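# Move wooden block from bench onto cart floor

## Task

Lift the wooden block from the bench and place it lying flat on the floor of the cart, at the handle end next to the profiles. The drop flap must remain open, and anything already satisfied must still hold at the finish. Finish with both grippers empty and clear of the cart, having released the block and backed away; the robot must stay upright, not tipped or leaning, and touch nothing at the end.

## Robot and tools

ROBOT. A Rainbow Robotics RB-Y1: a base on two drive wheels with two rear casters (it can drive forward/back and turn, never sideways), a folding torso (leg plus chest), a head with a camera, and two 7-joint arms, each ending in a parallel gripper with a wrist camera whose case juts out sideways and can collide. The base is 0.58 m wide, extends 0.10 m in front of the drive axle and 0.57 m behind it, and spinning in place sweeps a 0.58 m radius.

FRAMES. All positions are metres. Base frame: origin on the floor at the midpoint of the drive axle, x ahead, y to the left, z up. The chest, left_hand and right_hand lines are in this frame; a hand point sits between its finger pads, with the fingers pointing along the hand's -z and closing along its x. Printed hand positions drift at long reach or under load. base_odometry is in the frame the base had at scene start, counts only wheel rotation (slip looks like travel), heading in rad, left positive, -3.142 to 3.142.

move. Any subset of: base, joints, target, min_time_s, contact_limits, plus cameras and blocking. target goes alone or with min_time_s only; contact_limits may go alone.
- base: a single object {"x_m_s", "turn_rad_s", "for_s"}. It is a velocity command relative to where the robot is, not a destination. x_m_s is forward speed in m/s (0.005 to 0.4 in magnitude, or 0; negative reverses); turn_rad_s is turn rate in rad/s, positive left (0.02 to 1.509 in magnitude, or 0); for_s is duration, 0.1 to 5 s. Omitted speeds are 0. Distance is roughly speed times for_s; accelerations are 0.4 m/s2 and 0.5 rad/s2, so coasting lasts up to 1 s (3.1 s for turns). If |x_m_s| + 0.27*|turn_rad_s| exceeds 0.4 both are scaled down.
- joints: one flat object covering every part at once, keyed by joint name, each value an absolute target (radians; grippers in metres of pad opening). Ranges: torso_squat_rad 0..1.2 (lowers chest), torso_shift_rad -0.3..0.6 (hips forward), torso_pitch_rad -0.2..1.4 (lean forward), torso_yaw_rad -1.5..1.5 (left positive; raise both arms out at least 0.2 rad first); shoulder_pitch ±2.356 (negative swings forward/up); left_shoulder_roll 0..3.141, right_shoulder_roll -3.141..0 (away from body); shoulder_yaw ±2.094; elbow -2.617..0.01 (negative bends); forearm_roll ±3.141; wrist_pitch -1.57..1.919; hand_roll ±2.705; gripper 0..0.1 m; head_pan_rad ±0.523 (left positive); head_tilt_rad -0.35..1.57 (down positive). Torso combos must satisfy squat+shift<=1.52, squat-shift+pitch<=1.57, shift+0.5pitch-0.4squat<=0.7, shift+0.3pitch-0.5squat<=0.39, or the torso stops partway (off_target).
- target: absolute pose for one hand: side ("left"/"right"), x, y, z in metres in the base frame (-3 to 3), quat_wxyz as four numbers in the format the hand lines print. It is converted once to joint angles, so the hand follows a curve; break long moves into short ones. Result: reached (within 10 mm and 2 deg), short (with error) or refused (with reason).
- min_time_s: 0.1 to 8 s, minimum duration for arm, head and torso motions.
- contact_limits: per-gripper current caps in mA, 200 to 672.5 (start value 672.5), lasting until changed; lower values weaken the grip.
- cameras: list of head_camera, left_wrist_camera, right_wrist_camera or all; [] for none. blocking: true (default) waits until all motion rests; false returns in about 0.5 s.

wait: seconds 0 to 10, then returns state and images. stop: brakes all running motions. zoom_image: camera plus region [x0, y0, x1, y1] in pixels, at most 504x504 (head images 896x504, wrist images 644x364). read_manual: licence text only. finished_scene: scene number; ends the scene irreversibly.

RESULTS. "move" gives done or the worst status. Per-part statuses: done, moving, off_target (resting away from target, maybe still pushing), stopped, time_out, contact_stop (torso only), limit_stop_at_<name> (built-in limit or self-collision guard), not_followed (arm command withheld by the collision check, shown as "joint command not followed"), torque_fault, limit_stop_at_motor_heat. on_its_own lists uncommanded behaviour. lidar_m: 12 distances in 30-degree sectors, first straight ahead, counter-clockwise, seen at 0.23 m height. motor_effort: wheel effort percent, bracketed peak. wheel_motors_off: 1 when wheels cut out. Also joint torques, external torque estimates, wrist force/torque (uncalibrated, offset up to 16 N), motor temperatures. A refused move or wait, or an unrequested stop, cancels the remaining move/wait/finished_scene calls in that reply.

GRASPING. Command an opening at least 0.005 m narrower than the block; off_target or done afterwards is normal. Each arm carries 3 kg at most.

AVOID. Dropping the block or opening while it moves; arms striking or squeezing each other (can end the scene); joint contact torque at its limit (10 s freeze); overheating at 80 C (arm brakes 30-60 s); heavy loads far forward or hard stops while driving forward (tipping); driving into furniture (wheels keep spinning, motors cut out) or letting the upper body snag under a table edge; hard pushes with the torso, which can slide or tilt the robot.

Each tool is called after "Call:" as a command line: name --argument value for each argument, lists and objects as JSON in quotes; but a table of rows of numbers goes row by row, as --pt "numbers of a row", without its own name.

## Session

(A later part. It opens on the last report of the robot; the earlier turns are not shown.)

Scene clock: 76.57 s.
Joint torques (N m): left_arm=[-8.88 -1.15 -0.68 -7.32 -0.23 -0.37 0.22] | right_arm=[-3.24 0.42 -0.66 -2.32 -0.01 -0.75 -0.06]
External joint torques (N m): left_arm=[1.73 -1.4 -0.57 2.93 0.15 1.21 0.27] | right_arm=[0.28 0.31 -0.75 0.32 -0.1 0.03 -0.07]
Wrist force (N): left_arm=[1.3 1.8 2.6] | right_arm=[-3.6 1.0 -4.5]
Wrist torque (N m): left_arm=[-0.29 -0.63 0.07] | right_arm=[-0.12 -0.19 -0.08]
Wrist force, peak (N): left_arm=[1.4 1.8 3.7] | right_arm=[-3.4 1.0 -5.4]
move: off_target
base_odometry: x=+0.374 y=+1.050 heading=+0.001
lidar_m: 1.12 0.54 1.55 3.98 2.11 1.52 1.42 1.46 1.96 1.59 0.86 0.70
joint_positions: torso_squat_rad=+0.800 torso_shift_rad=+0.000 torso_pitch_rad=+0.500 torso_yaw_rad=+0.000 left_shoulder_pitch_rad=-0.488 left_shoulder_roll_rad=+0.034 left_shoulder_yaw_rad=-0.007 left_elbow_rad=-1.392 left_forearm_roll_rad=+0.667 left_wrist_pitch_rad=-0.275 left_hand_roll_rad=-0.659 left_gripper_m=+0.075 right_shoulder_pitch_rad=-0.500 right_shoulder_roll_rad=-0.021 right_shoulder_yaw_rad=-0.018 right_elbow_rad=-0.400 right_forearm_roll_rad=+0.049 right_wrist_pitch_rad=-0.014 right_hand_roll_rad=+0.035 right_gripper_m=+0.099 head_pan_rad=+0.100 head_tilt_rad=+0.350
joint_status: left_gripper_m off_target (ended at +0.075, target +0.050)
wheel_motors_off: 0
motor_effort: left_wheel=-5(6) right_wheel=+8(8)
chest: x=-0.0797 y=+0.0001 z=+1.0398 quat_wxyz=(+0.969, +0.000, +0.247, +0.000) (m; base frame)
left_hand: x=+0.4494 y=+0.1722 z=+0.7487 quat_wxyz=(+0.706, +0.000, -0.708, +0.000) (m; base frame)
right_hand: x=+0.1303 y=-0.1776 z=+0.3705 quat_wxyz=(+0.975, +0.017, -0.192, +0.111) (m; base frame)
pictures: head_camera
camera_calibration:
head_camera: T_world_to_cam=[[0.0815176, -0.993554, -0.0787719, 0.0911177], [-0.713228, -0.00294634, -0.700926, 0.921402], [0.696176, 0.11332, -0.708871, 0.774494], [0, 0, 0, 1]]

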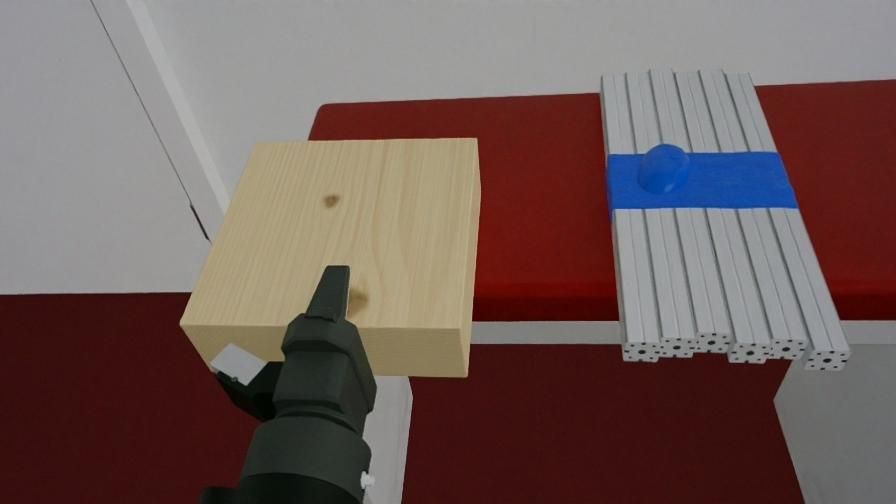

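Call:
move --target '{"side": "left", "x": 0.464, "y": 0.172, "z": 0.799, "quat_wxyz": [0.7771, 0, -0.6293, 0]}' --min_time_s 2.5 --cameras '["head_camera"]'

Call:
move --target '{"side": "left", "x": 0.491, "y": 0.172, "z": 0.852, "quat_wxyz": [0.8434, 0, -0.5373, 0]}' --min_time_s 2.5 --cameras '["head_camera"]'

Scene clock: 82.67 s.
Joint torques (N m): left_arm=[-15.44 -0.5 3.36 -16.14 -0.61 -4.05 0.74] | right_arm=[-3.17 0.52 -0.34 -2.45 0.04 -0.68 0]
External joint torques (N m): left_arm=[-4.01 -0.62 3.89 -5.33 -0.46 -2.14 0.79] | right_arm=[0.33 0.41 -0.43 0.18 -0.05 0.1 -0.02]
Wrist force (N): left_arm=[-17.0 -1.6 -6.0] | right_arm=[-3.3 1.1 -5.0]
Wrist torque (N m): left_arm=[-0.79 -0.29 -0.40] | right_arm=[-0.10 -0.16 -0.08]
Wrist force, peak (N): left_arm=[-25.1 3.1 -2.3] | right_arm=[-3.6 0.5 -5.6]
move: done
base_odometry: x=+0.374 y=+1.050 heading=+0.001
lidar_m: 1.12 0.55 1.55 3.98 2.13 1.52 1.40 1.46 1.96 1.59 0.85 0.70
joint_positions: torso_squat_rad=+0.800 torso_shift_rad=+0.000 torso_pitch_rad=+0.500 torso_yaw_rad=+0.000 left_shoulder_pitch_rad=-0.507 left_shoulder_roll_rad=+0.000 left_shoulder_yaw_rad=+0.047 left_elbow_rad=-1.762 left_forearm_roll_rad=-0.294 left_wrist_pitch_rad=+0.395 left_hand_roll_rad=+0.253 left_gripper_m=+0.074 right_shoulder_pitch_rad=-0.500 right_shoulder_roll_rad=-0.021 right_shoulder_yaw_rad=-0.018 right_elbow_rad=-0.400 right_forearm_roll_rad=+0.049 right_wrist_pitch_rad=-0.014 right_hand_roll_rad=+0.035 right_gripper_m=+0.099 head_pan_rad=+0.100 head_tilt_rad=+0.350
joint_status: all done
wheel_motors_off: 0
motor_effort: left_wheel=-4(6) right_wheel=+8(9)
chest: x=-0.0794 y=+0.0001 z=+1.0397 quat_wxyz=(+0.969, +0.000, +0.248, +0.000) (m; base frame)
left_hand: x=+0.4638 y=+0.1721 z=+0.7978 quat_wxyz=(+0.778, -0.005, -0.628, -0.005) (m; base frame)
left_hand_status: reached (checked arc, planned for 2.5 s): 1 mm and 0.8 deg off.
right_hand: x=+0.1301 y=-0.1777 z=+0.3703 quat_wxyz=(+0.975, +0.017, -0.192, +0.111) (m; base frame)
pictures: head_camera
camera_calibration:
head_camera: T_world_to_cam=[[0.0814205, -0.993563, -0.0787566, 0.091079], [-0.713675, -0.00296016, -0.70047, 0.921055], [0.695729, 0.113239, -0.709323, 0.774666], [0, 0, 0, 1]]

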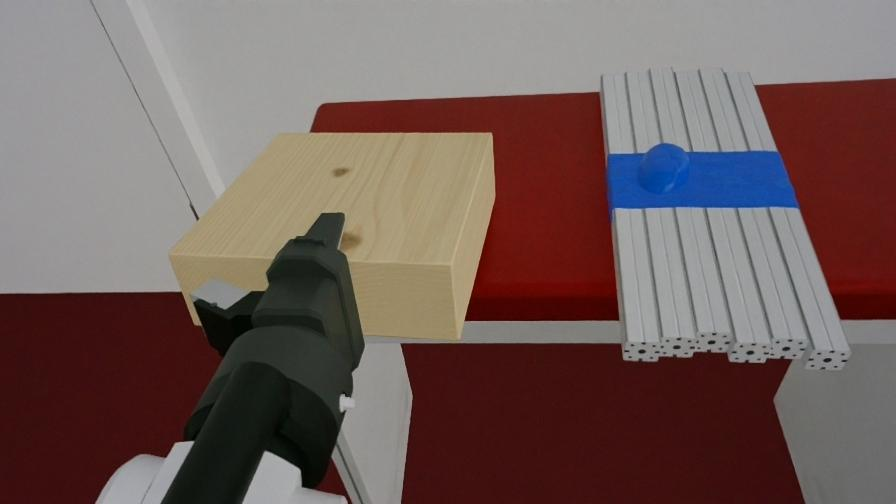

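Scene clock: 85.50 s.
Joint torques (N m): left_arm=[-26.26 3.67 1.86 -21.16 -1.06 -8.29 -0.34] | right_arm=[-3.19 1.03 -0.54 -2.46 0.04 -0.89 0.05]
External joint torques (N m): left_arm=[-11.55 1.71 1.65 -11.1 -0.81 -6.47 -0.29] | right_arm=[0.3 0.92 -0.63 0.18 -0.05 -0.11 0.03]
Wrist force (N): left_arm=[-24.8 1.5 -14.3] | right_arm=[-3.0 0.7 -5.3]
Wrist torque (N m): left_arm=[-0.21 1.62 0.23] | right_arm=[-0.08 -0.11 -0.09]
Wrist force, peak (N): left_arm=[-25.3 2.2 -14.6] | right_arm=[-3.7 1.4 -5.2]
move: done
base_odometry: x=+0.374 y=+1.050 heading=+0.001
lidar_m: 1.12 0.56 1.54 3.97 2.13 1.51 1.41 1.46 1.95 1.56 0.84 0.69
joint_positions: torso_squat_rad=+0.800 torso_shift_rad=+0.000 torso_pitch_rad=+0.501 torso_yaw_rad=+0.000 left_shoulder_pitch_rad=-0.749 left_shoulder_roll_rad=+0.078 left_shoulder_yaw_rad=+0.074 left_elbow_rad=-1.880 left_forearm_roll_rad=-0.163 left_wrist_pitch_rad=+0.980 left_hand_roll_rad=+0.182 left_gripper_m=+0.074 right_shoulder_pitch_rad=-0.500 right_shoulder_roll_rad=-0.021 right_shoulder_yaw_rad=-0.018 right_elbow_rad=-0.400 right_forearm_roll_rad=+0.049 right_wrist_pitch_rad=-0.014 right_hand_roll_rad=+0.035 right_gripper_m=+0.099 head_pan_rad=+0.100 head_tilt_rad=+0.350
joint_status: all done
wheel_motors_off: 0
motor_effort: left_wheel=-5(6) right_wheel=+8(9)
chest: x=-0.0793 y=+0.0001 z=+1.0397 quat_wxyz=(+0.969, +0.000, +0.248, +0.000) (m; base frame)
left_hand: x=+0.4900 y=+0.1724 z=+0.8488 quat_wxyz=(+0.845, +0.000, -0.534, +0.000) (m; base frame)
left_hand_status: reached (checked arc, planned for 2.5 s): 3 mm and 0.4 deg off.
right_hand: x=+0.1301 y=-0.1776 z=+0.3702 quat_wxyz=(+0.975, +0.017, -0.192, +0.111) (m; base frame)
pictures: head_camera
camera_calibration:
head_camera: T_world_to_cam=[[0.0814751, -0.993556, -0.0787905, 0.0911173], [-0.713903, -0.00301267, -0.700238, 0.920859], [0.695488, 0.113301, -0.709548, 0.774764], [0, 0, 0, 1]]

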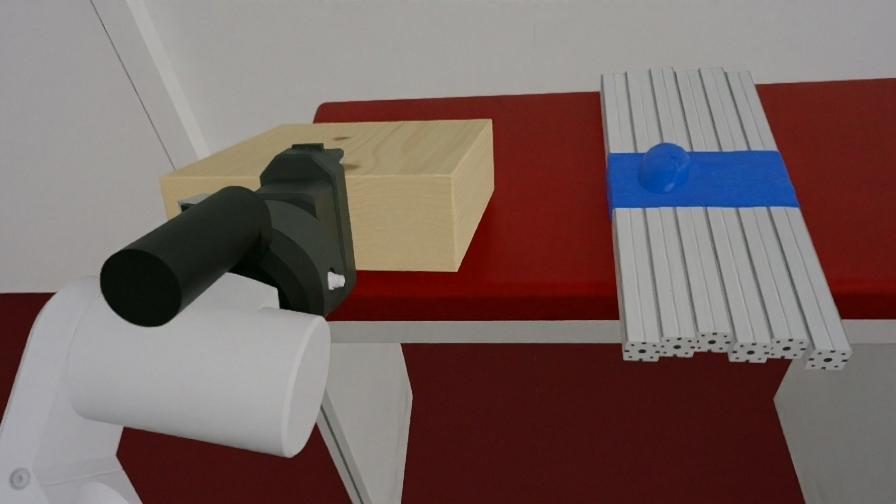

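Call:
move --target '{"side": "left", "x": 0.51, "y": 0.172, "z": 0.91, "quat_wxyz": [0.9, 0, -0.436, 0]}' --min_time_s 3 --cameras '["head_camera", "left_wrist_camera"]'

Scene clock: 90.07 s.
Joint torques (N m): left_arm=[-30.3 7.01 2.35 -17.13 -0.64 -7.26 -0.39] | right_arm=[-2.79 0.95 -0.59 -2.42 -0.01 -0.7 0.04]
External joint torques (N m): left_arm=[-11.7 2.59 1.92 -8.45 -0.45 -5.65 -0.35] | right_arm=[0.7 0.83 -0.68 0.22 -0.1 0.08 0.02]
Wrist force (N): left_arm=[-20.9 1.8 -19.7] | right_arm=[-3.1 1.5 -4.7]
Wrist torque (N m): left_arm=[-0.32 1.43 0.25] | right_arm=[-0.15 -0.13 -0.07]
Wrist force, peak (N): left_arm=[-21.9 2.2 -19.6] | right_arm=[-3.7 1.4 -5.1]
move: done
base_odometry: x=+0.374 y=+1.050 heading=+0.001
lidar_m: 1.11 0.56 1.54 3.98 2.12 1.52 1.40 1.46 1.96 1.59 0.86 0.70
joint_positions: torso_squat_rad=+0.800 torso_shift_rad=+0.000 torso_pitch_rad=+0.501 torso_yaw_rad=+0.000 left_shoulder_pitch_rad=-1.088 left_shoulder_roll_rad=+0.153 left_shoulder_yaw_rad=+0.164 left_elbow_rad=-1.811 left_forearm_roll_rad=-0.075 left_wrist_pitch_rad=+1.475 left_hand_roll_rad=+0.134 left_gripper_m=+0.074 right_shoulder_pitch_rad=-0.500 right_shoulder_roll_rad=-0.021 right_shoulder_yaw_rad=-0.018 right_elbow_rad=-0.400 right_forearm_roll_rad=+0.049 right_wrist_pitch_rad=-0.014 right_hand_roll_rad=+0.035 right_gripper_m=+0.099 head_pan_rad=+0.100 head_tilt_rad=+0.350
joint_status: all done
wheel_motors_off: 0
motor_effort: left_wheel=-5(7) right_wheel=+8(9)
chest: x=-0.0793 y=+0.0001 z=+1.0396 quat_wxyz=(+0.969, +0.000, +0.248, +0.000) (m; base frame)
left_hand: x=+0.5091 y=+0.1722 z=+0.9072 quat_wxyz=(+0.901, +0.000, -0.433, +0.000) (m; base frame)
left_hand_status: reached (checked arc, planned for 3.0 s): 3 mm and 0.4 deg off.
right_hand: x=+0.1301 y=-0.1776 z=+0.3702 quat_wxyz=(+0.975, +0.017, -0.192, +0.111) (m; base frame)
pictures: head_camera, left_wrist_camera
camera_calibration:
head_camera: T_world_to_cam=[[0.0814732, -0.993557, -0.0787818, 0.0911102], [-0.713926, -0.0030211, -0.700215, 0.920841], [0.695465, 0.113293, -0.709572, 0.774773], [0, 0, 0, 1]]
left_wrist_camera: T_world_to_cam=[[0.63145, 0.0271419, 0.774942, -1.02974], [-0.340578, -0.888121, 0.308621, 0.0753798], [0.696619, -0.458807, -0.55156, 0.297262], [0, 0, 0, 1]]

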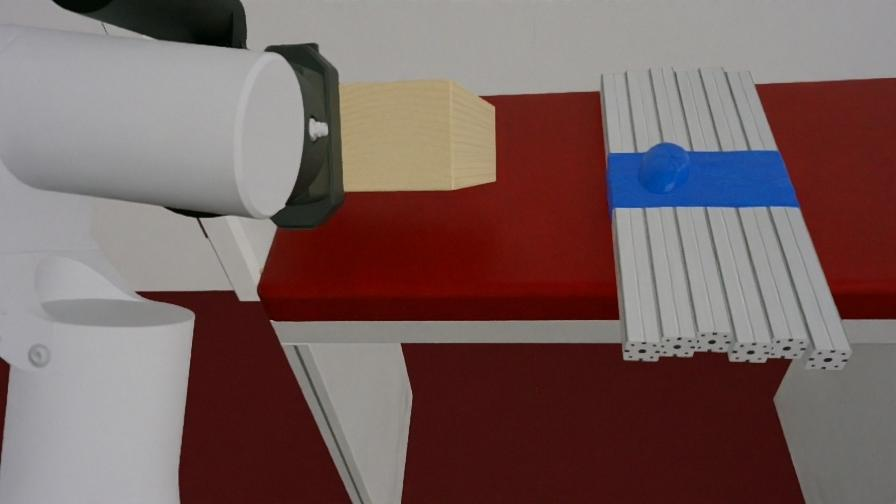

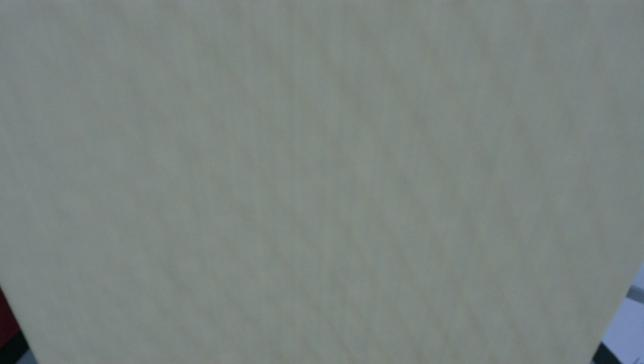

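Call:
move --target '{"side": "left", "x": 0.48, "y": 0.172, "z": 0.97, "quat_wxyz": [0.9, 0, -0.436, 0]}' --min_time_s 2.5 --cameras '["head_camera"]'

Scene clock: 93.90 s.
Joint torques (N m): left_arm=[-29.43 7.08 2.31 -16.27 -0.76 -7.22 -0.41] | right_arm=[-3 0.67 -0.64 -2.39 -0.08 -0.7 0.05]
External joint torques (N m): left_arm=[-11.17 2.53 1.87 -9.12 -0.58 -5.6 -0.37] | right_arm=[0.49 0.56 -0.73 0.25 -0.17 0.08 0.03]
Wrist force (N): left_arm=[-20.6 1.5 -18.7] | right_arm=[-3.3 0.8 -4.6]
Wrist torque (N m): left_arm=[-0.22 1.48 0.21] | right_arm=[-0.09 -0.19 -0.10]
Wrist force, peak (N): left_arm=[-21.9 2.6 -20.3] | right_arm=[-3.2 0.9 -5.5]
move: done
base_odometry: x=+0.374 y=+1.050 heading=+0.001
lidar_m: 1.12 0.55 1.55 3.98 2.13 1.52 1.42 1.45 1.95 1.58 0.87 0.68
joint_positions: torso_squat_rad=+0.800 torso_shift_rad=+0.000 torso_pitch_rad=+0.501 torso_yaw_rad=+0.000 left_shoulder_pitch_rad=-1.170 left_shoulder_roll_rad=+0.168 left_shoulder_yaw_rad=+0.175 left_elbow_rad=-1.979 left_forearm_roll_rad=-0.075 left_wrist_pitch_rad=+1.723 left_hand_roll_rad=+0.120 left_gripper_m=+0.074 right_shoulder_pitch_rad=-0.500 right_shoulder_roll_rad=-0.021 right_shoulder_yaw_rad=-0.018 right_elbow_rad=-0.400 right_forearm_roll_rad=+0.049 right_wrist_pitch_rad=-0.014 right_hand_roll_rad=+0.035 right_gripper_m=+0.099 head_pan_rad=+0.100 head_tilt_rad=+0.350
joint_status: all done
wheel_motors_off: 0
motor_effort: left_wheel=-5(7) right_wheel=+7(9)
chest: x=-0.0793 y=+0.0001 z=+1.0396 quat_wxyz=(+0.969, +0.000, +0.248, +0.000) (m; base frame)
left_hand: x=+0.4803 y=+0.1720 z=+0.9669 quat_wxyz=(+0.901, +0.000, -0.433, +0.000) (m; base frame)
left_hand_status: reached (checked arc, planned for 2.5 s): 3 mm and 0.3 deg off.
right_hand: x=+0.1301 y=-0.1776 z=+0.3702 quat_wxyz=(+0.975, +0.017, -0.192, +0.111) (m; base frame)
pictures: head_camera
camera_calibration:
head_camera: T_world_to_cam=[[0.0814737, -0.993557, -0.0787791, 0.091109], [-0.713928, -0.00302376, -0.700212, 0.92084], [0.695463, 0.113292, -0.709575, 0.774774], [0, 0, 0, 1]]

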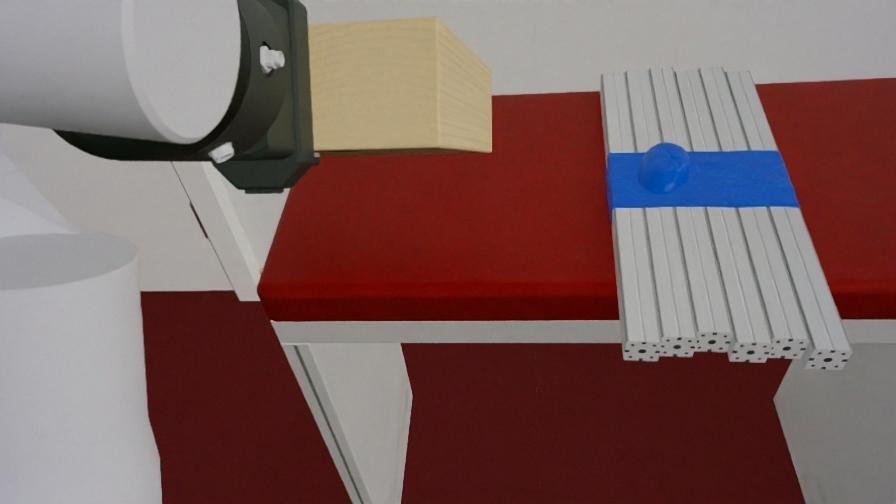

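Call:
move --base '{"x_m_s": -0.2, "for_s": 3.1}' --cameras '["head_camera"]'

Call:
move --base '{"turn_rad_s": -0.6, "for_s": 2.62}' --cameras '["head_camera"]'

Scene clock: 100.43 s.
Joint torques (N m): left_arm=[-28.92 6.8 1.87 -15.31 -0.84 -7.58 -0.4] | right_arm=[-3.54 0.94 -0.6 -2.48 -0.11 -0.81 0.01]
External joint torques (N m): left_arm=[-10.66 2.25 1.44 -8.17 -0.66 -5.96 -0.36] | right_arm=[-0.06 0.82 -0.69 0.15 -0.2 -0.03 -0.01]
Wrist force (N): left_arm=[-21.3 1.8 -18.7] | right_arm=[-3.0 0.9 -5.0]
Wrist torque (N m): left_arm=[-0.30 1.34 0.22] | right_arm=[-0.06 -0.12 -0.08]
Wrist force, peak (N): left_arm=[-23.4 1.7 -20.0] | right_arm=[-3.5 1.1 -5.3]
move: done
base_odometry: x=-0.246 y=+1.049 heading=+0.000
lidar_m: 1.15 1.80 2.38 3.66 1.21 0.87 0.78 0.82 1.12 2.80 1.42 1.24
base_status: done (sent for 3.1 of 3.1 s)
joint_positions: torso_squat_rad=+0.800 torso_shift_rad=+0.000 torso_pitch_rad=+0.501 torso_yaw_rad=+0.000 left_shoulder_pitch_rad=-1.170 left_shoulder_roll_rad=+0.168 left_shoulder_yaw_rad=+0.175 left_elbow_rad=-1.979 left_forearm_roll_rad=-0.075 left_wrist_pitch_rad=+1.724 left_hand_roll_rad=+0.120 left_gripper_m=+0.074 right_shoulder_pitch_rad=-0.500 right_shoulder_roll_rad=-0.021 right_shoulder_yaw_rad=-0.018 right_elbow_rad=-0.400 right_forearm_roll_rad=+0.049 right_wrist_pitch_rad=-0.014 right_hand_roll_rad=+0.035 right_gripper_m=+0.099 head_pan_rad=+0.100 head_tilt_rad=+0.350
wheel_motors_off: 0
motor_effort: left_wheel=-9(26) right_wheel=+9(44)
chest: x=-0.0792 y=+0.0001 z=+1.0396 quat_wxyz=(+0.969, +0.000, +0.248, +0.000) (m; base frame)
left_hand: x=+0.4804 y=+0.1721 z=+0.9669 quat_wxyz=(+0.901, +0.000, -0.433, +0.000) (m; base frame)
right_hand: x=+0.1299 y=-0.1777 z=+0.3701 quat_wxyz=(+0.975, +0.017, -0.192, +0.111) (m; base frame)
pictures: head_camera
camera_calibration:
head_camera: T_world_to_cam=[[0.0814609, -0.993559, -0.0787635, 0.0910977], [-0.71403, -0.00304218, -0.700109, 0.920766], [0.69536, 0.113271, -0.709679, 0.774814], [0, 0, 0, 1]]

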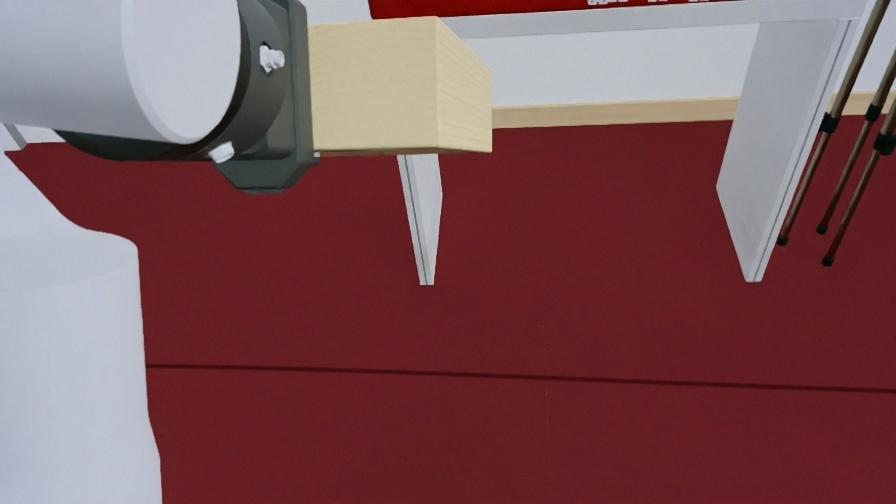

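Scene clock: 104.60 s.
Joint torques (N m): left_arm=[-28.89 6.48 1.47 -15.55 -0.86 -7.67 -0.38] | right_arm=[-3.42 0.73 -0.26 -2.62 -0.02 -0.77 0.05]
External joint torques (N m): left_arm=[-10.63 1.93 1.04 -8.41 -0.69 -6.06 -0.34] | right_arm=[0.06 0.62 -0.35 0.01 -0.11 0.01 0.03]
Wrist force (N): left_arm=[-21.0 1.8 -19.2] | right_arm=[-3.4 0.9 -4.3]
Wrist torque (N m): left_arm=[-0.31 1.38 0.18] | right_arm=[-0.11 -0.16 -0.06]
Wrist force, peak (N): left_arm=[-21.9 2.6 -19.5] | right_arm=[-3.6 1.4 -5.4]
move: done
base_odometry: x=-0.247 y=+1.049 heading=-1.579
lidar_m: 2.66 1.49 1.22 1.18 1.83 2.35 3.99 1.21 0.83 0.79 0.81 1.07
base_status: done (sent for 2.63 of 2.63 s)
joint_positions: torso_squat_rad=+0.800 torso_shift_rad=+0.000 torso_pitch_rad=+0.501 torso_yaw_rad=+0.000 left_shoulder_pitch_rad=-1.170 left_shoulder_roll_rad=+0.168 left_shoulder_yaw_rad=+0.175 left_elbow_rad=-1.979 left_forearm_roll_rad=-0.075 left_wrist_pitch_rad=+1.724 left_hand_roll_rad=+0.120 left_gripper_m=+0.074 right_shoulder_pitch_rad=-0.500 right_shoulder_roll_rad=-0.021 right_shoulder_yaw_rad=-0.018 right_elbow_rad=-0.400 right_forearm_roll_rad=+0.049 right_wrist_pitch_rad=-0.014 right_hand_roll_rad=+0.035 right_gripper_m=+0.099 head_pan_rad=+0.100 head_tilt_rad=+0.350
wheel_motors_off: 0
motor_effort: left_wheel=+15(46) right_wheel=-2(44)
chest: x=-0.0792 y=+0.0001 z=+1.0396 quat_wxyz=(+0.969, +0.000, +0.248, +0.000) (m; base frame)
left_hand: x=+0.4804 y=+0.1722 z=+0.9669 quat_wxyz=(+0.901, +0.000, -0.434, +0.000) (m; base frame)
right_hand: x=+0.1299 y=-0.1777 z=+0.3701 quat_wxyz=(+0.975, +0.017, -0.192, +0.111) (m; base frame)
pictures: head_camera
camera_calibration:
head_camera: T_world_to_cam=[[0.081448, -0.993565, -0.0787075, 0.0910641], [-0.71403, -0.0030723, -0.700108, 0.920765], [0.695361, 0.113222, -0.709686, 0.774818], [0, 0, 0, 1]]

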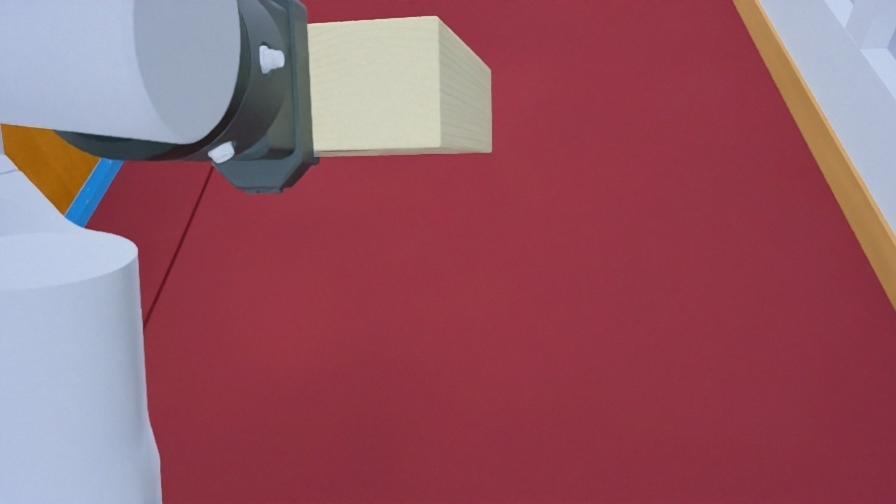

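Call:
move --base '{"x_m_s": 0.3, "for_s": 4.5}' --cameras '[]'

Call:
move --base '{"turn_rad_s": 0.6, "for_s": 2.63}' --joints '{"head_tilt_rad": 0.1, "head_pan_rad": 0.1}' --cameras '["head_camera"]'

Scene clock: 111.13 s.
Joint torques (N m): left_arm=[-28.53 6.7 0.98 -15.55 -0.83 -7.39 -0.44] | right_arm=[-2.85 0.74 -0.37 -2.43 0 -0.74 0]
External joint torques (N m): left_arm=[-10.27 2.15 0.54 -8.41 -0.65 -5.78 -0.39] | right_arm=[0.63 0.63 -0.46 0.2 -0.09 0.04 -0.02]
Wrist force (N): left_arm=[-21.9 2.0 -19.1] | right_arm=[-3.1 1.3 -4.7]
Wrist torque (N m): left_arm=[-0.34 1.30 0.22] | right_arm=[-0.16 -0.16 -0.10]
Wrist force, peak (N): left_arm=[-22.1 1.7 -20.8] | right_arm=[-3.6 1.4 -5.2]
move: done
base_odometry: x=-0.258 y=-0.301 heading=-1.579
lidar_m: 2.39 2.72 1.14 1.10 1.14 1.99 3.55 1.11 0.77 0.71 0.72 0.98
base_status: done (sent for 4.5 of 4.5 s)
joint_positions: torso_squat_rad=+0.800 torso_shift_rad=+0.000 torso_pitch_rad=+0.501 torso_yaw_rad=+0.000 left_shoulder_pitch_rad=-1.170 left_shoulder_roll_rad=+0.168 left_shoulder_yaw_rad=+0.175 left_elbow_rad=-1.979 left_forearm_roll_rad=-0.075 left_wrist_pitch_rad=+1.723 left_hand_roll_rad=+0.120 left_gripper_m=+0.074 right_shoulder_pitch_rad=-0.500 right_shoulder_roll_rad=-0.021 right_shoulder_yaw_rad=-0.018 right_elbow_rad=-0.400 right_forearm_roll_rad=+0.049 right_wrist_pitch_rad=-0.014 right_hand_roll_rad=+0.035 right_gripper_m=+0.099 head_pan_rad=+0.100 head_tilt_rad=+0.350
wheel_motors_off: 0
motor_effort: left_wheel=+0(48) right_wheel=-1(44)
chest: x=-0.0791 y=+0.0002 z=+1.0396 quat_wxyz=(+0.969, +0.000, +0.248, +0.000) (m; base frame)
left_hand: x=+0.4805 y=+0.1721 z=+0.9669 quat_wxyz=(+0.901, +0.000, -0.433, +0.000) (m; base frame)
right_hand: x=+0.1300 y=-0.1777 z=+0.3701 quat_wxyz=(+0.975, +0.017, -0.192, +0.111) (m; base frame)
pictures: none

Scene clock: 115.30 s.
Joint torques (N m): left_arm=[-28.14 6.43 1.35 -15.63 -0.79 -7.52 -0.37] | right_arm=[-3.03 0.71 -0.6 -2.36 -0.01 -0.7 0.1]
External joint torques (N m): left_arm=[-9.88 1.88 0.91 -8.49 -0.61 -5.9 -0.33] | right_arm=[0.45 0.6 -0.69 0.27 -0.1 0.08 0.08]
Wrist force (N): left_arm=[-21.3 2.6 -18.9] | right_arm=[-3.5 1.3 -4.8]
Wrist torque (N m): left_arm=[-0.35 1.40 0.24] | right_arm=[-0.16 -0.18 -0.10]
Wrist force, peak (N): left_arm=[-21.6 1.9 -20.0] | right_arm=[-3.7 1.3 -5.1]
move: done
base_odometry: x=-0.258 y=-0.301 heading=+0.000
lidar_m: 1.02 1.07 1.97 3.28 1.12 0.79 0.72 0.73 1.00 2.53 2.68 1.07
base_status: done (sent for 2.63 of 2.63 s)
joint_positions: torso_squat_rad=+0.800 torso_shift_rad=+0.000 torso_pitch_rad=+0.501 torso_yaw_rad=+0.000 left_shoulder_pitch_rad=-1.170 left_shoulder_roll_rad=+0.168 left_shoulder_yaw_rad=+0.175 left_elbow_rad=-1.979 left_forearm_roll_rad=-0.075 left_wrist_pitch_rad=+1.723 left_hand_roll_rad=+0.120 left_gripper_m=+0.074 right_shoulder_pitch_rad=-0.500 right_shoulder_roll_rad=-0.021 right_shoulder_yaw_rad=-0.018 right_elbow_rad=-0.400 right_forearm_roll_rad=+0.049 right_wrist_pitch_rad=-0.014 right_hand_roll_rad=+0.035 right_gripper_m=+0.099 head_pan_rad=+0.100 head_tilt_rad=+0.100
joint_status: all done
wheel_motors_off: 0
motor_effort: left_wheel=-2(40) right_wheel=+15(35)
chest: x=-0.0791 y=+0.0002 z=+1.0396 quat_wxyz=(+0.969, +0.000, +0.248, +0.000) (m; base frame)
left_hand: x=+0.4805 y=+0.1722 z=+0.9669 quat_wxyz=(+0.901, +0.000, -0.433, +0.000) (m; base frame)
right_hand: x=+0.1300 y=-0.1777 z=+0.3701 quat_wxyz=(+0.975, +0.017, -0.192, +0.111) (m; base frame)
pictures: head_camera
camera_calibration:
head_camera: T_world_to_cam=[[0.0892703, -0.992854, -0.0791885, 0.0913809], [-0.519735, 0.0213877, -0.85406, 1.0992], [0.849651, 0.117399, -0.514112, 0.533559], [0, 0, 0, 1]]

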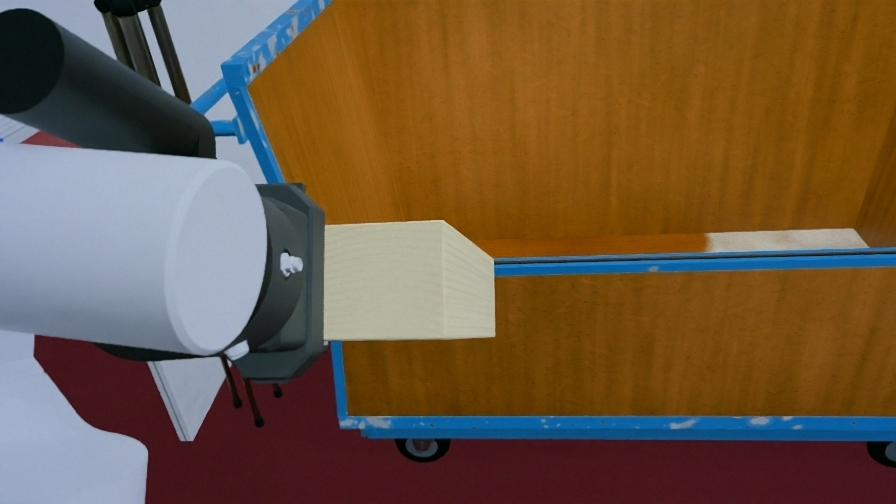

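Call:
move --joints '{"torso_squat_rad": 0.35, "torso_pitch_rad": 0.35, "head_tilt_rad": 0.6, "head_pan_rad": 0}' --cameras '["head_camera"]'

Call:
move --base '{"x_m_s": 0.2, "for_s": 3.3}' --cameras '["head_camera"]'

Scene clock: 129.27 s.
Joint torques (N m): left_arm=[-29.41 7.03 1.5 -14.5 -0.73 -8.14 -0.34] | right_arm=[-6.86 -0.18 -0.62 -3.87 -0.03 -1 -0.01]
External joint torques (N m): left_arm=[-10.32 1.99 0.88 -8.29 -0.53 -6.38 -0.29] | right_arm=[0.52 0.4 -0.67 0.2 -0.15 0.03 -0.03]
Wrist force (N): left_arm=[-23.5 1.8 -15.9] | right_arm=[-4.1 0.8 -4.8]
Wrist torque (N m): left_arm=[-0.29 1.54 0.24] | right_arm=[-0.08 -0.20 -0.08]
Wrist force, peak (N): left_arm=[-22.9 2.1 -20.6] | right_arm=[-4.0 1.2 -5.0]
move: done
base_odometry: x=-0.258 y=-0.301 heading=+0.000
lidar_m: 1.02 1.07 1.98 3.29 1.11 0.78 0.73 0.75 0.99 2.54 2.66 1.07
joint_positions: torso_squat_rad=+0.350 torso_shift_rad=+0.000 torso_pitch_rad=+0.351 torso_yaw_rad=+0.000 left_shoulder_pitch_rad=-1.170 left_shoulder_roll_rad=+0.168 left_shoulder_yaw_rad=+0.175 left_elbow_rad=-1.979 left_forearm_roll_rad=-0.075 left_wrist_pitch_rad=+1.724 left_hand_roll_rad=+0.120 left_gripper_m=+0.074 right_shoulder_pitch_rad=-0.500 right_shoulder_roll_rad=-0.021 right_shoulder_yaw_rad=-0.018 right_elbow_rad=-0.400 right_forearm_roll_rad=+0.049 right_wrist_pitch_rad=-0.014 right_hand_roll_rad=+0.035 right_gripper_m=+0.099 head_pan_rad=+0.000 head_tilt_rad=+0.600
joint_status: all done
wheel_motors_off: 0
motor_effort: left_wheel=+0(4) right_wheel=+19(20)
chest: x=-0.1214 y=+0.0002 z=+1.2286 quat_wxyz=(+0.985, +0.000, +0.175, +0.000) (m; base frame)
left_hand: x=+0.4428 y=+0.1722 z=+1.2404 quat_wxyz=(+0.866, +0.000, -0.500, +0.000) (m; base frame)
right_hand: x=+0.1855 y=-0.1776 z=+0.5979 quat_wxyz=(+0.958, +0.009, -0.264, +0.112) (m; base frame)
pictures: head_camera
camera_calibration:
head_camera: T_world_to_cam=[[-0.00909507, -0.999508, -0.0300042, 0.041253], [-0.779394, 0.025884, -0.625999, 0.908722], [0.626468, 0.0176916, -0.779247, 1.06306], [0, 0, 0, 1]]

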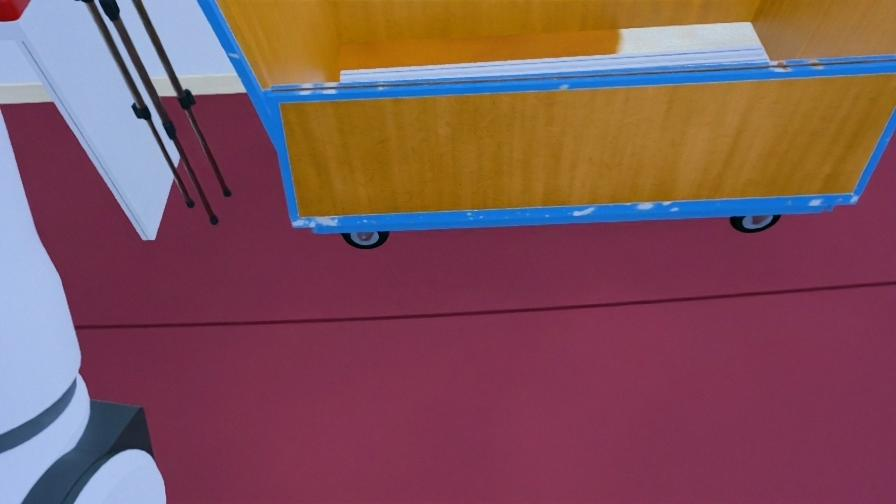

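Scene clock: 133.43 s.
Joint torques (N m): left_arm=[-29.84 7.35 1.38 -14.38 -0.8 -8.3 -0.35] | right_arm=[-7.46 -0.11 -0.27 -4.04 0.03 -1.02 0.03]
External joint torques (N m): left_arm=[-10.75 2.31 0.76 -8.18 -0.6 -6.54 -0.3] | right_arm=[-0.08 0.47 -0.33 0.04 -0.09 0.01 0.01]
Wrist force (N): left_arm=[-24.2 1.7 -15.6] | right_arm=[-3.8 1.1 -4.7]
Wrist torque (N m): left_arm=[-0.32 1.50 0.21] | right_arm=[-0.11 -0.16 -0.08]
Wrist force, peak (N): left_arm=[-24.5 1.6 -17.4] | right_arm=[-4.9 1.5 -4.4]
move: done
base_odometry: x=+0.402 y=-0.300 heading=+0.000
lidar_m: 0.36 0.38 0.53 4.09 2.07 1.47 1.38 1.41 1.92 4.82 0.56 0.39
base_status: done (sent for 3.3 of 3.3 s)
joint_positions: torso_squat_rad=+0.350 torso_shift_rad=+0.000 torso_pitch_rad=+0.351 torso_yaw_rad=+0.000 left_shoulder_pitch_rad=-1.170 left_shoulder_roll_rad=+0.168 left_shoulder_yaw_rad=+0.175 left_elbow_rad=-1.979 left_forearm_roll_rad=-0.075 left_wrist_pitch_rad=+1.724 left_hand_roll_rad=+0.120 left_gripper_m=+0.074 right_shoulder_pitch_rad=-0.500 right_shoulder_roll_rad=-0.021 right_shoulder_yaw_rad=-0.018 right_elbow_rad=-0.400 right_forearm_roll_rad=+0.049 right_wrist_pitch_rad=-0.014 right_hand_roll_rad=+0.035 right_gripper_m=+0.099 head_pan_rad=+0.000 head_tilt_rad=+0.600
wheel_motors_off: 0
motor_effort: left_wheel=+5(37) right_wheel=-4(47)
chest: x=-0.1213 y=+0.0002 z=+1.2286 quat_wxyz=(+0.985, +0.000, +0.175, +0.000) (m; base frame)
left_hand: x=+0.4428 y=+0.1722 z=+1.2402 quat_wxyz=(+0.866, +0.000, -0.500, +0.000) (m; base frame)
right_hand: x=+0.1855 y=-0.1776 z=+0.5979 quat_wxyz=(+0.958, +0.009, -0.264, +0.112) (m; base frame)
pictures: head_camera
camera_calibration:
head_camera: T_world_to_cam=[[-0.00909869, -0.999508, -0.0300033, 0.0412519], [-0.77947, 0.0258841, -0.625905, 0.908654], [0.626374, 0.0176918, -0.779322, 1.06309], [0, 0, 0, 1]]

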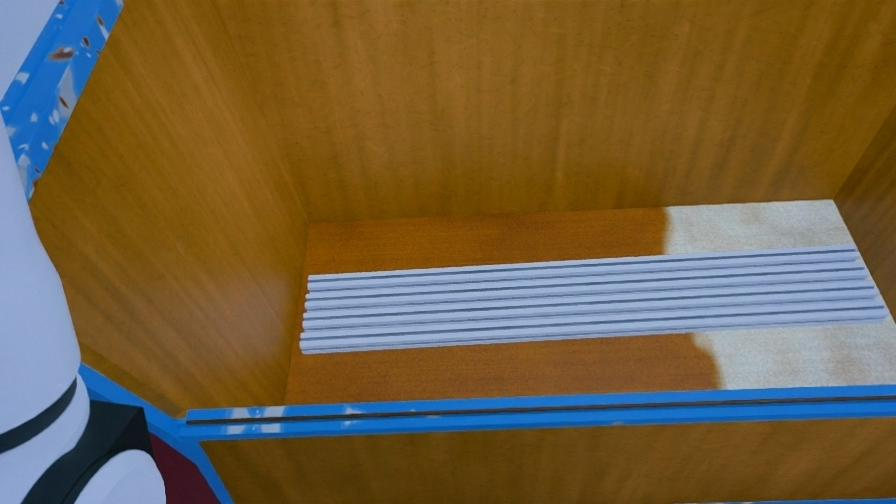

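Call:
move --base '{"turn_rad_s": 0.5, "for_s": 1.2}' --cameras '[]'

Call:
move --base '{"x_m_s": -0.2, "for_s": 2.7}' --cameras '[]'

Call:
move --base '{"turn_rad_s": -0.5, "for_s": 1.2}' --joints '{"right_shoulder_pitch_rad": -0.1, "right_shoulder_roll_rad": -0.4, "right_elbow_rad": -0.15}' --cameras '["head_camera"]'

Call:
move --joints '{"torso_squat_rad": 0.35, "torso_pitch_rad": 0.87, "torso_shift_rad": 0.2, "head_tilt_rad": 0.0}' --cameras '["head_camera", "left_wrist_camera"]'

Scene clock: 176.20 s.
Joint torques (N m): left_arm=[-29.73 6.87 1.34 -14.49 -0.91 -8.39 -0.32] | right_arm=[-7.01 -0.17 -0.72 -3.95 -0.04 -0.95 0]
External joint torques (N m): left_arm=[-10.63 1.82 0.72 -8.29 -0.71 -6.62 -0.27] | right_arm=[0.37 0.42 -0.77 0.12 -0.16 0.07 -0.03]
Wrist force (N): left_arm=[-23.1 2.7 -15.6] | right_arm=[-4.3 1.1 -4.5]
Wrist torque (N m): left_arm=[-0.31 1.57 0.21] | right_arm=[-0.13 -0.22 -0.12]
Wrist force, peak (N): left_arm=[-24.3 2.2 -16.3] | right_arm=[-3.8 0.7 -5.5]
move: done
base_odometry: x=+0.402 y=-0.301 heading=+0.600
lidar_m: 0.39 0.94 4.64 1.93 1.45 1.41 1.48 2.07 3.90 0.51 0.38 0.36
base_status: done (sent for 1.2 of 1.2 s)
joint_positions: torso_squat_rad=+0.350 torso_shift_rad=+0.000 torso_pitch_rad=+0.351 torso_yaw_rad=+0.000 left_shoulder_pitch_rad=-1.170 left_shoulder_roll_rad=+0.168 left_shoulder_yaw_rad=+0.175 left_elbow_rad=-1.979 left_forearm_roll_rad=-0.075 left_wrist_pitch_rad=+1.724 left_hand_roll_rad=+0.120 left_gripper_m=+0.074 right_shoulder_pitch_rad=-0.500 right_shoulder_roll_rad=-0.021 right_shoulder_yaw_rad=-0.018 right_elbow_rad=-0.400 right_forearm_roll_rad=+0.049 right_wrist_pitch_rad=-0.014 right_hand_roll_rad=+0.035 right_gripper_m=+0.099 head_pan_rad=+0.000 head_tilt_rad=+0.600
wheel_motors_off: 0
motor_effort: left_wheel=+0(43) right_wheel=+17(43)
chest: x=-0.1213 y=+0.0002 z=+1.2286 quat_wxyz=(+0.985, +0.000, +0.175, +0.000) (m; base frame)
left_hand: x=+0.4428 y=+0.1722 z=+1.2402 quat_wxyz=(+0.866, +0.000, -0.500, +0.000) (m; base frame)
right_hand: x=+0.1855 y=-0.1776 z=+0.5979 quat_wxyz=(+0.958, +0.009, -0.264, +0.112) (m; base frame)
pictures: none

Scene clock: 179.77 s.
Joint torques (N m): left_arm=[-29.9 7.06 1.47 -14.32 -0.94 -8.45 -0.45] | right_arm=[-7.13 0.05 -0.26 -4.24 0.08 -0.84 0]
External joint torques (N m): left_arm=[-10.8 2.02 0.85 -8.11 -0.74 -6.68 -0.4] | right_arm=[0.25 0.64 -0.32 -0.17 -0.04 0.19 -0.03]
Wrist force (N): left_arm=[-23.8 2.0 -16.3] | right_arm=[-4.0 1.2 -4.6]
Wrist torque (N m): left_arm=[-0.31 1.50 0.24] | right_arm=[-0.12 -0.18 -0.10]
Wrist force, peak (N): left_arm=[-25.2 2.1 -17.3] | right_arm=[-4.5 1.1 -5.0]
move: done
base_odometry: x=-0.044 y=-0.606 heading=+0.601
lidar_m: 0.88 1.52 3.10 1.30 0.98 0.94 1.01 1.40 4.47 2.17 0.84 0.82
base_status: done (sent for 2.7 of 2.7 s)
joint_positions: torso_squat_rad=+0.350 torso_shift_rad=+0.000 torso_pitch_rad=+0.351 torso_yaw_rad=+0.000 left_shoulder_pitch_rad=-1.170 left_shoulder_roll_rad=+0.168 left_shoulder_yaw_rad=+0.175 left_elbow_rad=-1.979 left_forearm_roll_rad=-0.075 left_wrist_pitch_rad=+1.724 left_hand_roll_rad=+0.120 left_gripper_m=+0.074 right_shoulder_pitch_rad=-0.500 right_shoulder_roll_rad=-0.021 right_shoulder_yaw_rad=-0.018 right_elbow_rad=-0.400 right_forearm_roll_rad=+0.049 right_wrist_pitch_rad=-0.014 right_hand_roll_rad=+0.035 right_gripper_m=+0.099 head_pan_rad=+0.000 head_tilt_rad=+0.600
wheel_motors_off: 0
motor_effort: left_wheel=+11(40) right_wheel=-9(31)
chest: x=-0.1214 y=+0.0002 z=+1.2286 quat_wxyz=(+0.985, +0.000, +0.175, +0.000) (m; base frame)
left_hand: x=+0.4427 y=+0.1722 z=+1.2403 quat_wxyz=(+0.866, +0.000, -0.500, +0.000) (m; base frame)
right_hand: x=+0.1855 y=-0.1777 z=+0.5979 quat_wxyz=(+0.958, +0.009, -0.264, +0.112) (m; base frame)
pictures: none

Scene clock: 182.30 s.
Joint torques (N m): left_arm=[-30 6.92 1.03 -14.17 -0.91 -8.4 -0.52] | right_arm=[4.82 -10.06 -1.3 2.3 -0.23 0.23 -0.09]
External joint torques (N m): left_arm=[-10.9 1.87 0.41 -7.97 -0.71 -6.63 -0.48] | right_arm=[-0.72 0.88 -0.45 0.09 -0.17 0.06 -0.08]
Wrist force (N): left_arm=[-23.2 1.8 -15.8] | right_arm=[0.1 3.1 -4.7]
Wrist torque (N m): left_arm=[-0.31 1.54 0.25] | right_arm=[-0.20 0.08 -0.10]
Wrist force, peak (N): left_arm=[-25.2 2.1 -16.5] | right_arm=[-0.8 1.7 -6.7]
move: done
base_odometry: x=-0.044 y=-0.606 heading=+0.001
lidar_m: 0.82 0.85 1.51 4.20 1.41 1.01 0.92 0.96 1.27 3.25 2.37 0.86
base_status: done (sent for 1.2 of 1.2 s)
joint_positions: torso_squat_rad=+0.350 torso_shift_rad=+0.000 torso_pitch_rad=+0.351 torso_yaw_rad=+0.000 left_shoulder_pitch_rad=-1.170 left_shoulder_roll_rad=+0.168 left_shoulder_yaw_rad=+0.175 left_elbow_rad=-1.979 left_forearm_roll_rad=-0.075 left_wrist_pitch_rad=+1.724 left_hand_roll_rad=+0.120 left_gripper_m=+0.074 right_shoulder_pitch_rad=-0.100 right_shoulder_roll_rad=-0.400 right_shoulder_yaw_rad=-0.018 right_elbow_rad=-0.150 right_forearm_roll_rad=+0.049 right_wrist_pitch_rad=-0.014 right_hand_roll_rad=+0.035 right_gripper_m=+0.099 head_pan_rad=+0.000 head_tilt_rad=+0.600
joint_status: all done
wheel_motors_off: 0
motor_effort: left_wheel=+19(47) right_wheel=-3(37)
chest: x=-0.1214 y=+0.0002 z=+1.2286 quat_wxyz=(+0.985, +0.000, +0.175, +0.000) (m; base frame)
left_hand: x=+0.4428 y=+0.1723 z=+1.2403 quat_wxyz=(+0.866, +0.000, -0.500, +0.000) (m; base frame)
right_hand: x=-0.1888 y=-0.5138 z=+0.6040 quat_wxyz=(+0.976, -0.190, +0.049, +0.090) (m; base frame)
pictures: head_camera
camera_calibration:
head_camera: T_world_to_cam=[[-0.00909795, -0.999508, -0.0300194, 0.041256], [-0.779378, 0.0258962, -0.626019, 0.908751], [0.626488, 0.0177009, -0.77923, 1.06305], [0, 0, 0, 1]]

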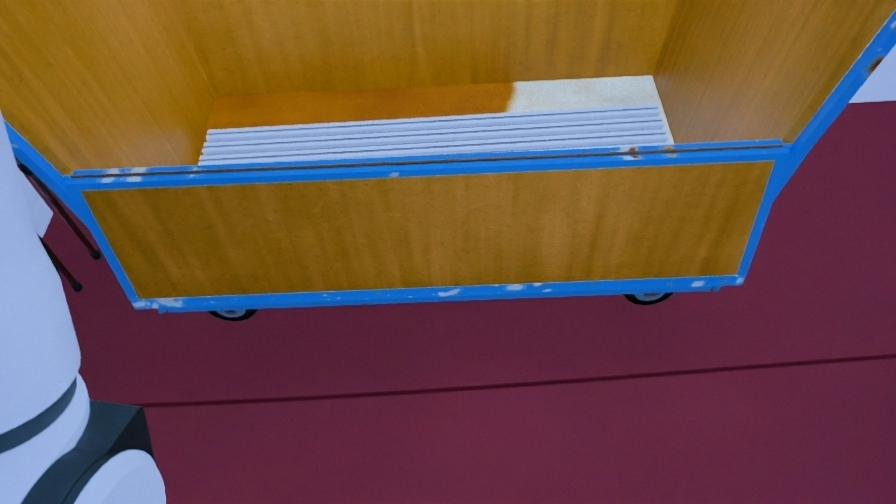

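Scene clock: 184.87 s.
Joint torques (N m): left_arm=[-23.7 4.67 0.66 -16.95 -0.7 -5.23 -0.35] | right_arm=[18.64 -7.01 -1.3 7.5 -0.28 1.12 -0.19]
External joint torques (N m): left_arm=[-9.17 1.74 0.72 -8.21 -0.59 -4.14 -0.33] | right_arm=[-0.07 0.59 -0.46 0.59 -0.11 0.03 -0.16]
Wrist force (N): left_arm=[-12.9 1.5 -25.2] | right_arm=[3.0 2.2 -4.2]
Wrist torque (N m): left_arm=[-0.34 0.99 0.12] | right_arm=[-0.17 0.24 -0.05]
Wrist force, peak (N): left_arm=[-14.6 1.7 -27.2] | right_arm=[0.4 3.5 -5.1]
move: done
base_odometry: x=-0.044 y=-0.606 heading=+0.001
lidar_m: 0.82 0.85 1.51 4.19 1.40 1.00 0.92 0.96 1.28 3.25 2.35 0.87
joint_positions: torso_squat_rad=+0.350 torso_shift_rad=+0.200 torso_pitch_rad=+0.871 torso_yaw_rad=+0.000 left_shoulder_pitch_rad=-1.171 left_shoulder_roll_rad=+0.168 left_shoulder_yaw_rad=+0.175 left_elbow_rad=-1.979 left_forearm_roll_rad=-0.075 left_wrist_pitch_rad=+1.723 left_hand_roll_rad=+0.120 left_gripper_m=+0.074 right_shoulder_pitch_rad=-0.100 right_shoulder_roll_rad=-0.400 right_shoulder_yaw_rad=-0.018 right_elbow_rad=-0.150 right_forearm_roll_rad=+0.049 right_wrist_pitch_rad=-0.014 right_hand_roll_rad=+0.035 right_gripper_m=+0.099 head_pan_rad=+0.000 head_tilt_rad=+0.000
joint_status: all done
wheel_motors_off: 0
motor_effort: left_wheel=+15(23) right_wheel=-5(9)
chest: x=+0.1397 y=+0.0002 z=+1.1242 quat_wxyz=(+0.907, +0.000, +0.422, +0.000) (m; base frame)
left_hand: x=+0.6353 y=+0.1721 z=+0.8541 quat_wxyz=(+0.965, +0.000, -0.261, +0.000) (m; base frame)
right_hand: x=-0.2294 y=-0.5138 z=+0.6156 quat_wxyz=(+0.931, -0.160, +0.298, +0.136) (m; base frame)
pictures: head_camera, left_wrist_camera
camera_calibration:
head_camera: T_world_to_cam=[[-0.00661727, -0.999508, -0.0306607, 0.0391573], [-0.72703, 0.0258605, -0.686119, 1.12291], [0.686574, 0.017751, -0.726843, 0.632914], [0, 0, 0, 1]]
left_wrist_camera: T_world_to_cam=[[0.868224, 0.0272362, 0.495425, -0.979949], [-0.206625, -0.887946, 0.410923, -0.0378396], [0.451102, -0.45914, -0.765309, 0.518638], [0, 0, 0, 1]]

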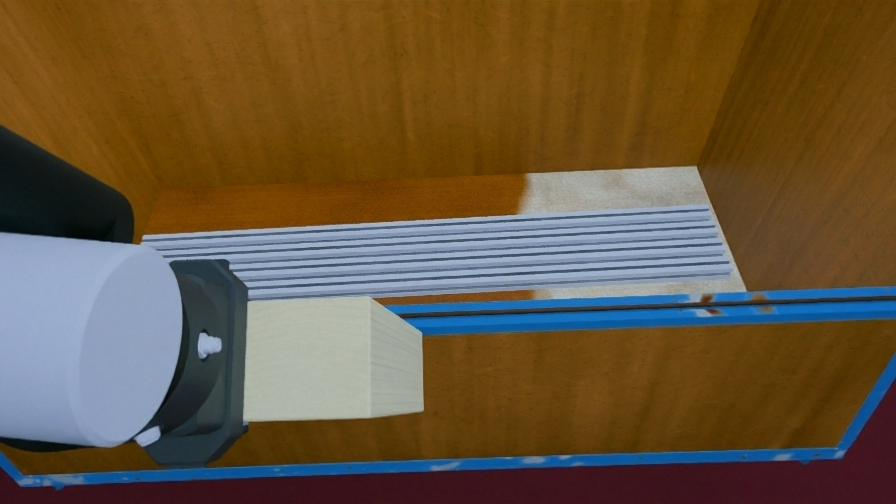

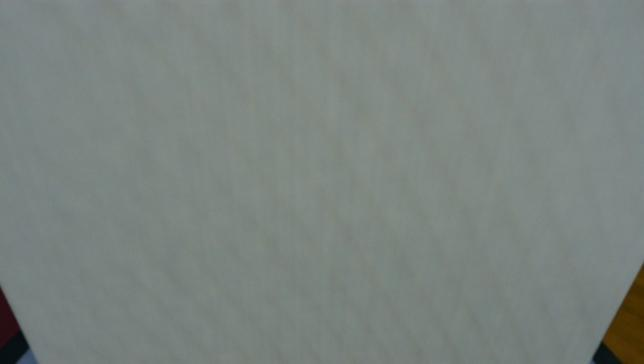

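Call:
move --target '{"side": "left", "x": 0.52, "y": 0.28, "z": 0.93, "quat_wxyz": [0.8924, 0.0991, -0.2391, 0.3697]}' --min_time_s 3 --cameras '["head_camera"]'

Call:
move --target '{"side": "left", "x": 0.42, "y": 0.37, "z": 0.94, "quat_wxyz": [0.683, 0.183, -0.183, 0.683]}' --min_time_s 3 --cameras '["head_camera"]'

Scene clock: 190.90 s.
Joint torques (N m): left_arm=[-13.99 3.42 -2.91 -13.37 -1.92 -6.02 0.1] | right_arm=[18.08 -6.94 -1.24 7.53 -0.37 1.1 -0.18]
External joint torques (N m): left_arm=[-5.22 2.39 -1.68 -6.72 -1.52 -4.72 0.14] | right_arm=[-0.63 0.66 -0.41 0.62 -0.2 0.01 -0.15]
Wrist force (N): left_arm=[-17.0 4.1 -23.0] | right_arm=[3.1 2.2 -4.0]
Wrist torque (N m): left_arm=[-0.29 1.16 0.19] | right_arm=[-0.12 0.27 -0.09]
Wrist force, peak (N): left_arm=[-13.8 1.7 -26.9] | right_arm=[3.2 2.1 -4.3]
move: short
base_odometry: x=-0.044 y=-0.606 heading=+0.001
lidar_m: 0.82 0.85 1.50 4.20 1.40 1.02 0.91 0.96 1.29 3.25 2.36 0.87
joint_positions: torso_squat_rad=+0.350 torso_shift_rad=+0.200 torso_pitch_rad=+0.871 torso_yaw_rad=+0.000 left_shoulder_pitch_rad=-0.968 left_shoulder_roll_rad=-0.001 left_shoulder_yaw_rad=+0.169 left_elbow_rad=-2.541 left_forearm_roll_rad=-0.653 left_wrist_pitch_rad=+1.920 left_hand_roll_rad=+0.410 left_gripper_m=+0.074 right_shoulder_pitch_rad=-0.100 right_shoulder_roll_rad=-0.400 right_shoulder_yaw_rad=-0.018 right_elbow_rad=-0.150 right_forearm_roll_rad=+0.049 right_wrist_pitch_rad=-0.014 right_hand_roll_rad=+0.035 right_gripper_m=+0.099 head_pan_rad=+0.000 head_tilt_rad=+0.000
joint_status: all done
wheel_motors_off: 0
motor_effort: left_wheel=+14(15) right_wheel=-6(8)
chest: x=+0.1397 y=+0.0002 z=+1.1242 quat_wxyz=(+0.907, +0.000, +0.422, +0.000) (m; base frame)
left_hand: x=+0.5196 y=+0.2801 z=+0.9283 quat_wxyz=(+0.869, +0.103, -0.333, +0.350) (m; base frame)
left_hand_status: short (checked arc, as near as the solve gets, planned for 3.0 s): 2 mm and 11.4 deg off. The place is met; only the turn is off.
right_hand: x=-0.2294 y=-0.5138 z=+0.6156 quat_wxyz=(+0.931, -0.160, +0.298, +0.136) (m; base frame)
pictures: head_camera
camera_calibration:
head_camera: T_world_to_cam=[[-0.00664092, -0.999509, -0.0306295, 0.039128], [-0.72702, 0.0258566, -0.686129, 1.12292], [0.686584, 0.0177117, -0.726835, 0.632909], [0, 0, 0, 1]]

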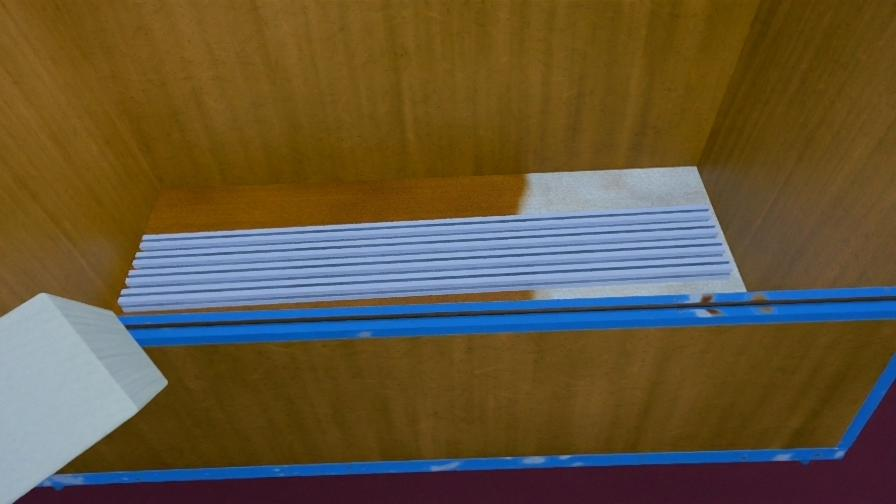

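Scene clock: 194.23 s.
Joint torques (N m): left_arm=[-7.45 5.02 -1.11 -11.61 -4.49 -5.96 0.17] | right_arm=[18.71 -6.94 -1.36 7.5 -0.16 1.11 -0.1]
External joint torques (N m): left_arm=[-1.95 3.7 -0.53 -4.93 -3.57 -4.71 0.22] | right_arm=[0 0.66 -0.53 0.59 0.01 0.02 -0.06]
Wrist force (N): left_arm=[-20.1 6.0 -19.6] | right_arm=[2.9 1.5 -4.1]
Wrist torque (N m): left_arm=[-0.14 1.38 0.22] | right_arm=[-0.08 0.23 -0.07]
Wrist force, peak (N): left_arm=[-20.3 4.5 -21.0] | right_arm=[3.0 2.3 -4.5]
move: short
base_odometry: x=-0.044 y=-0.606 heading=+0.001
lidar_m: 0.82 0.84 1.51 4.19 1.42 1.01 0.91 0.96 1.29 3.26 2.36 0.87
joint_positions: torso_squat_rad=+0.350 torso_shift_rad=+0.200 torso_pitch_rad=+0.871 torso_yaw_rad=+0.000 left_shoulder_pitch_rad=-0.783 left_shoulder_roll_rad=-0.001 left_shoulder_yaw_rad=+0.145 left_elbow_rad=-2.616 left_forearm_roll_rad=-1.095 left_wrist_pitch_rad=+1.920 left_hand_roll_rad=+0.873 left_gripper_m=+0.074 right_shoulder_pitch_rad=-0.100 right_shoulder_roll_rad=-0.400 right_shoulder_yaw_rad=-0.018 right_elbow_rad=-0.150 right_forearm_roll_rad=+0.049 right_wrist_pitch_rad=-0.014 right_hand_roll_rad=+0.035 right_gripper_m=+0.099 head_pan_rad=+0.000 head_tilt_rad=+0.000
joint_status: all done
wheel_motors_off: 0
motor_effort: left_wheel=+14(15) right_wheel=-6(8)
chest: x=+0.1396 y=+0.0002 z=+1.1242 quat_wxyz=(+0.907, +0.000, +0.422, +0.000) (m; base frame)
left_hand: x=+0.4200 y=+0.3700 z=+0.9387 quat_wxyz=(+0.655, +0.232, -0.368, +0.618) (m; base frame)
left_hand_status: short (checked arc, as near as the solve gets, planned for 3.0 s): 1 mm and 23.5 deg off. The place is met; only the turn is off.
right_hand: x=-0.2294 y=-0.5138 z=+0.6157 quat_wxyz=(+0.931, -0.160, +0.298, +0.136) (m; base frame)
pictures: head_camera
camera_calibration:
head_camera: T_world_to_cam=[[-0.00665208, -0.999512, -0.0305356, 0.0390606], [-0.726919, 0.0258029, -0.686238, 1.12301], [0.686691, 0.017632, -0.726736, 0.632845], [0, 0, 0, 1]]

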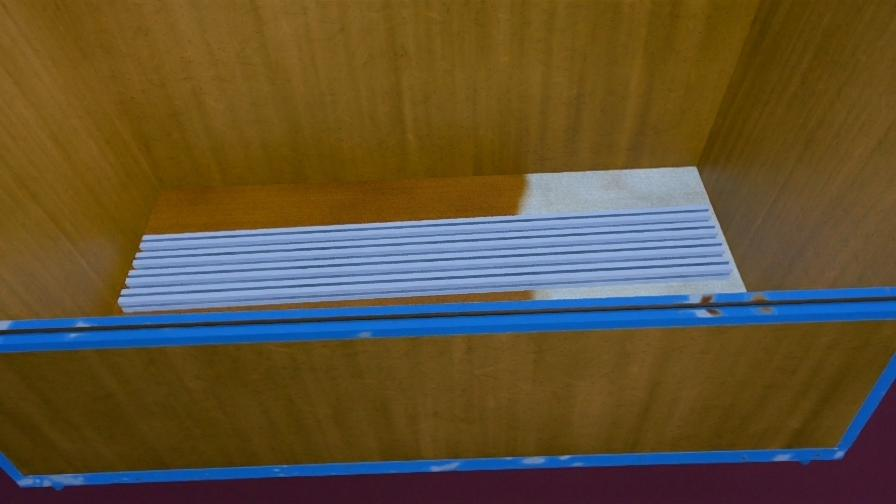

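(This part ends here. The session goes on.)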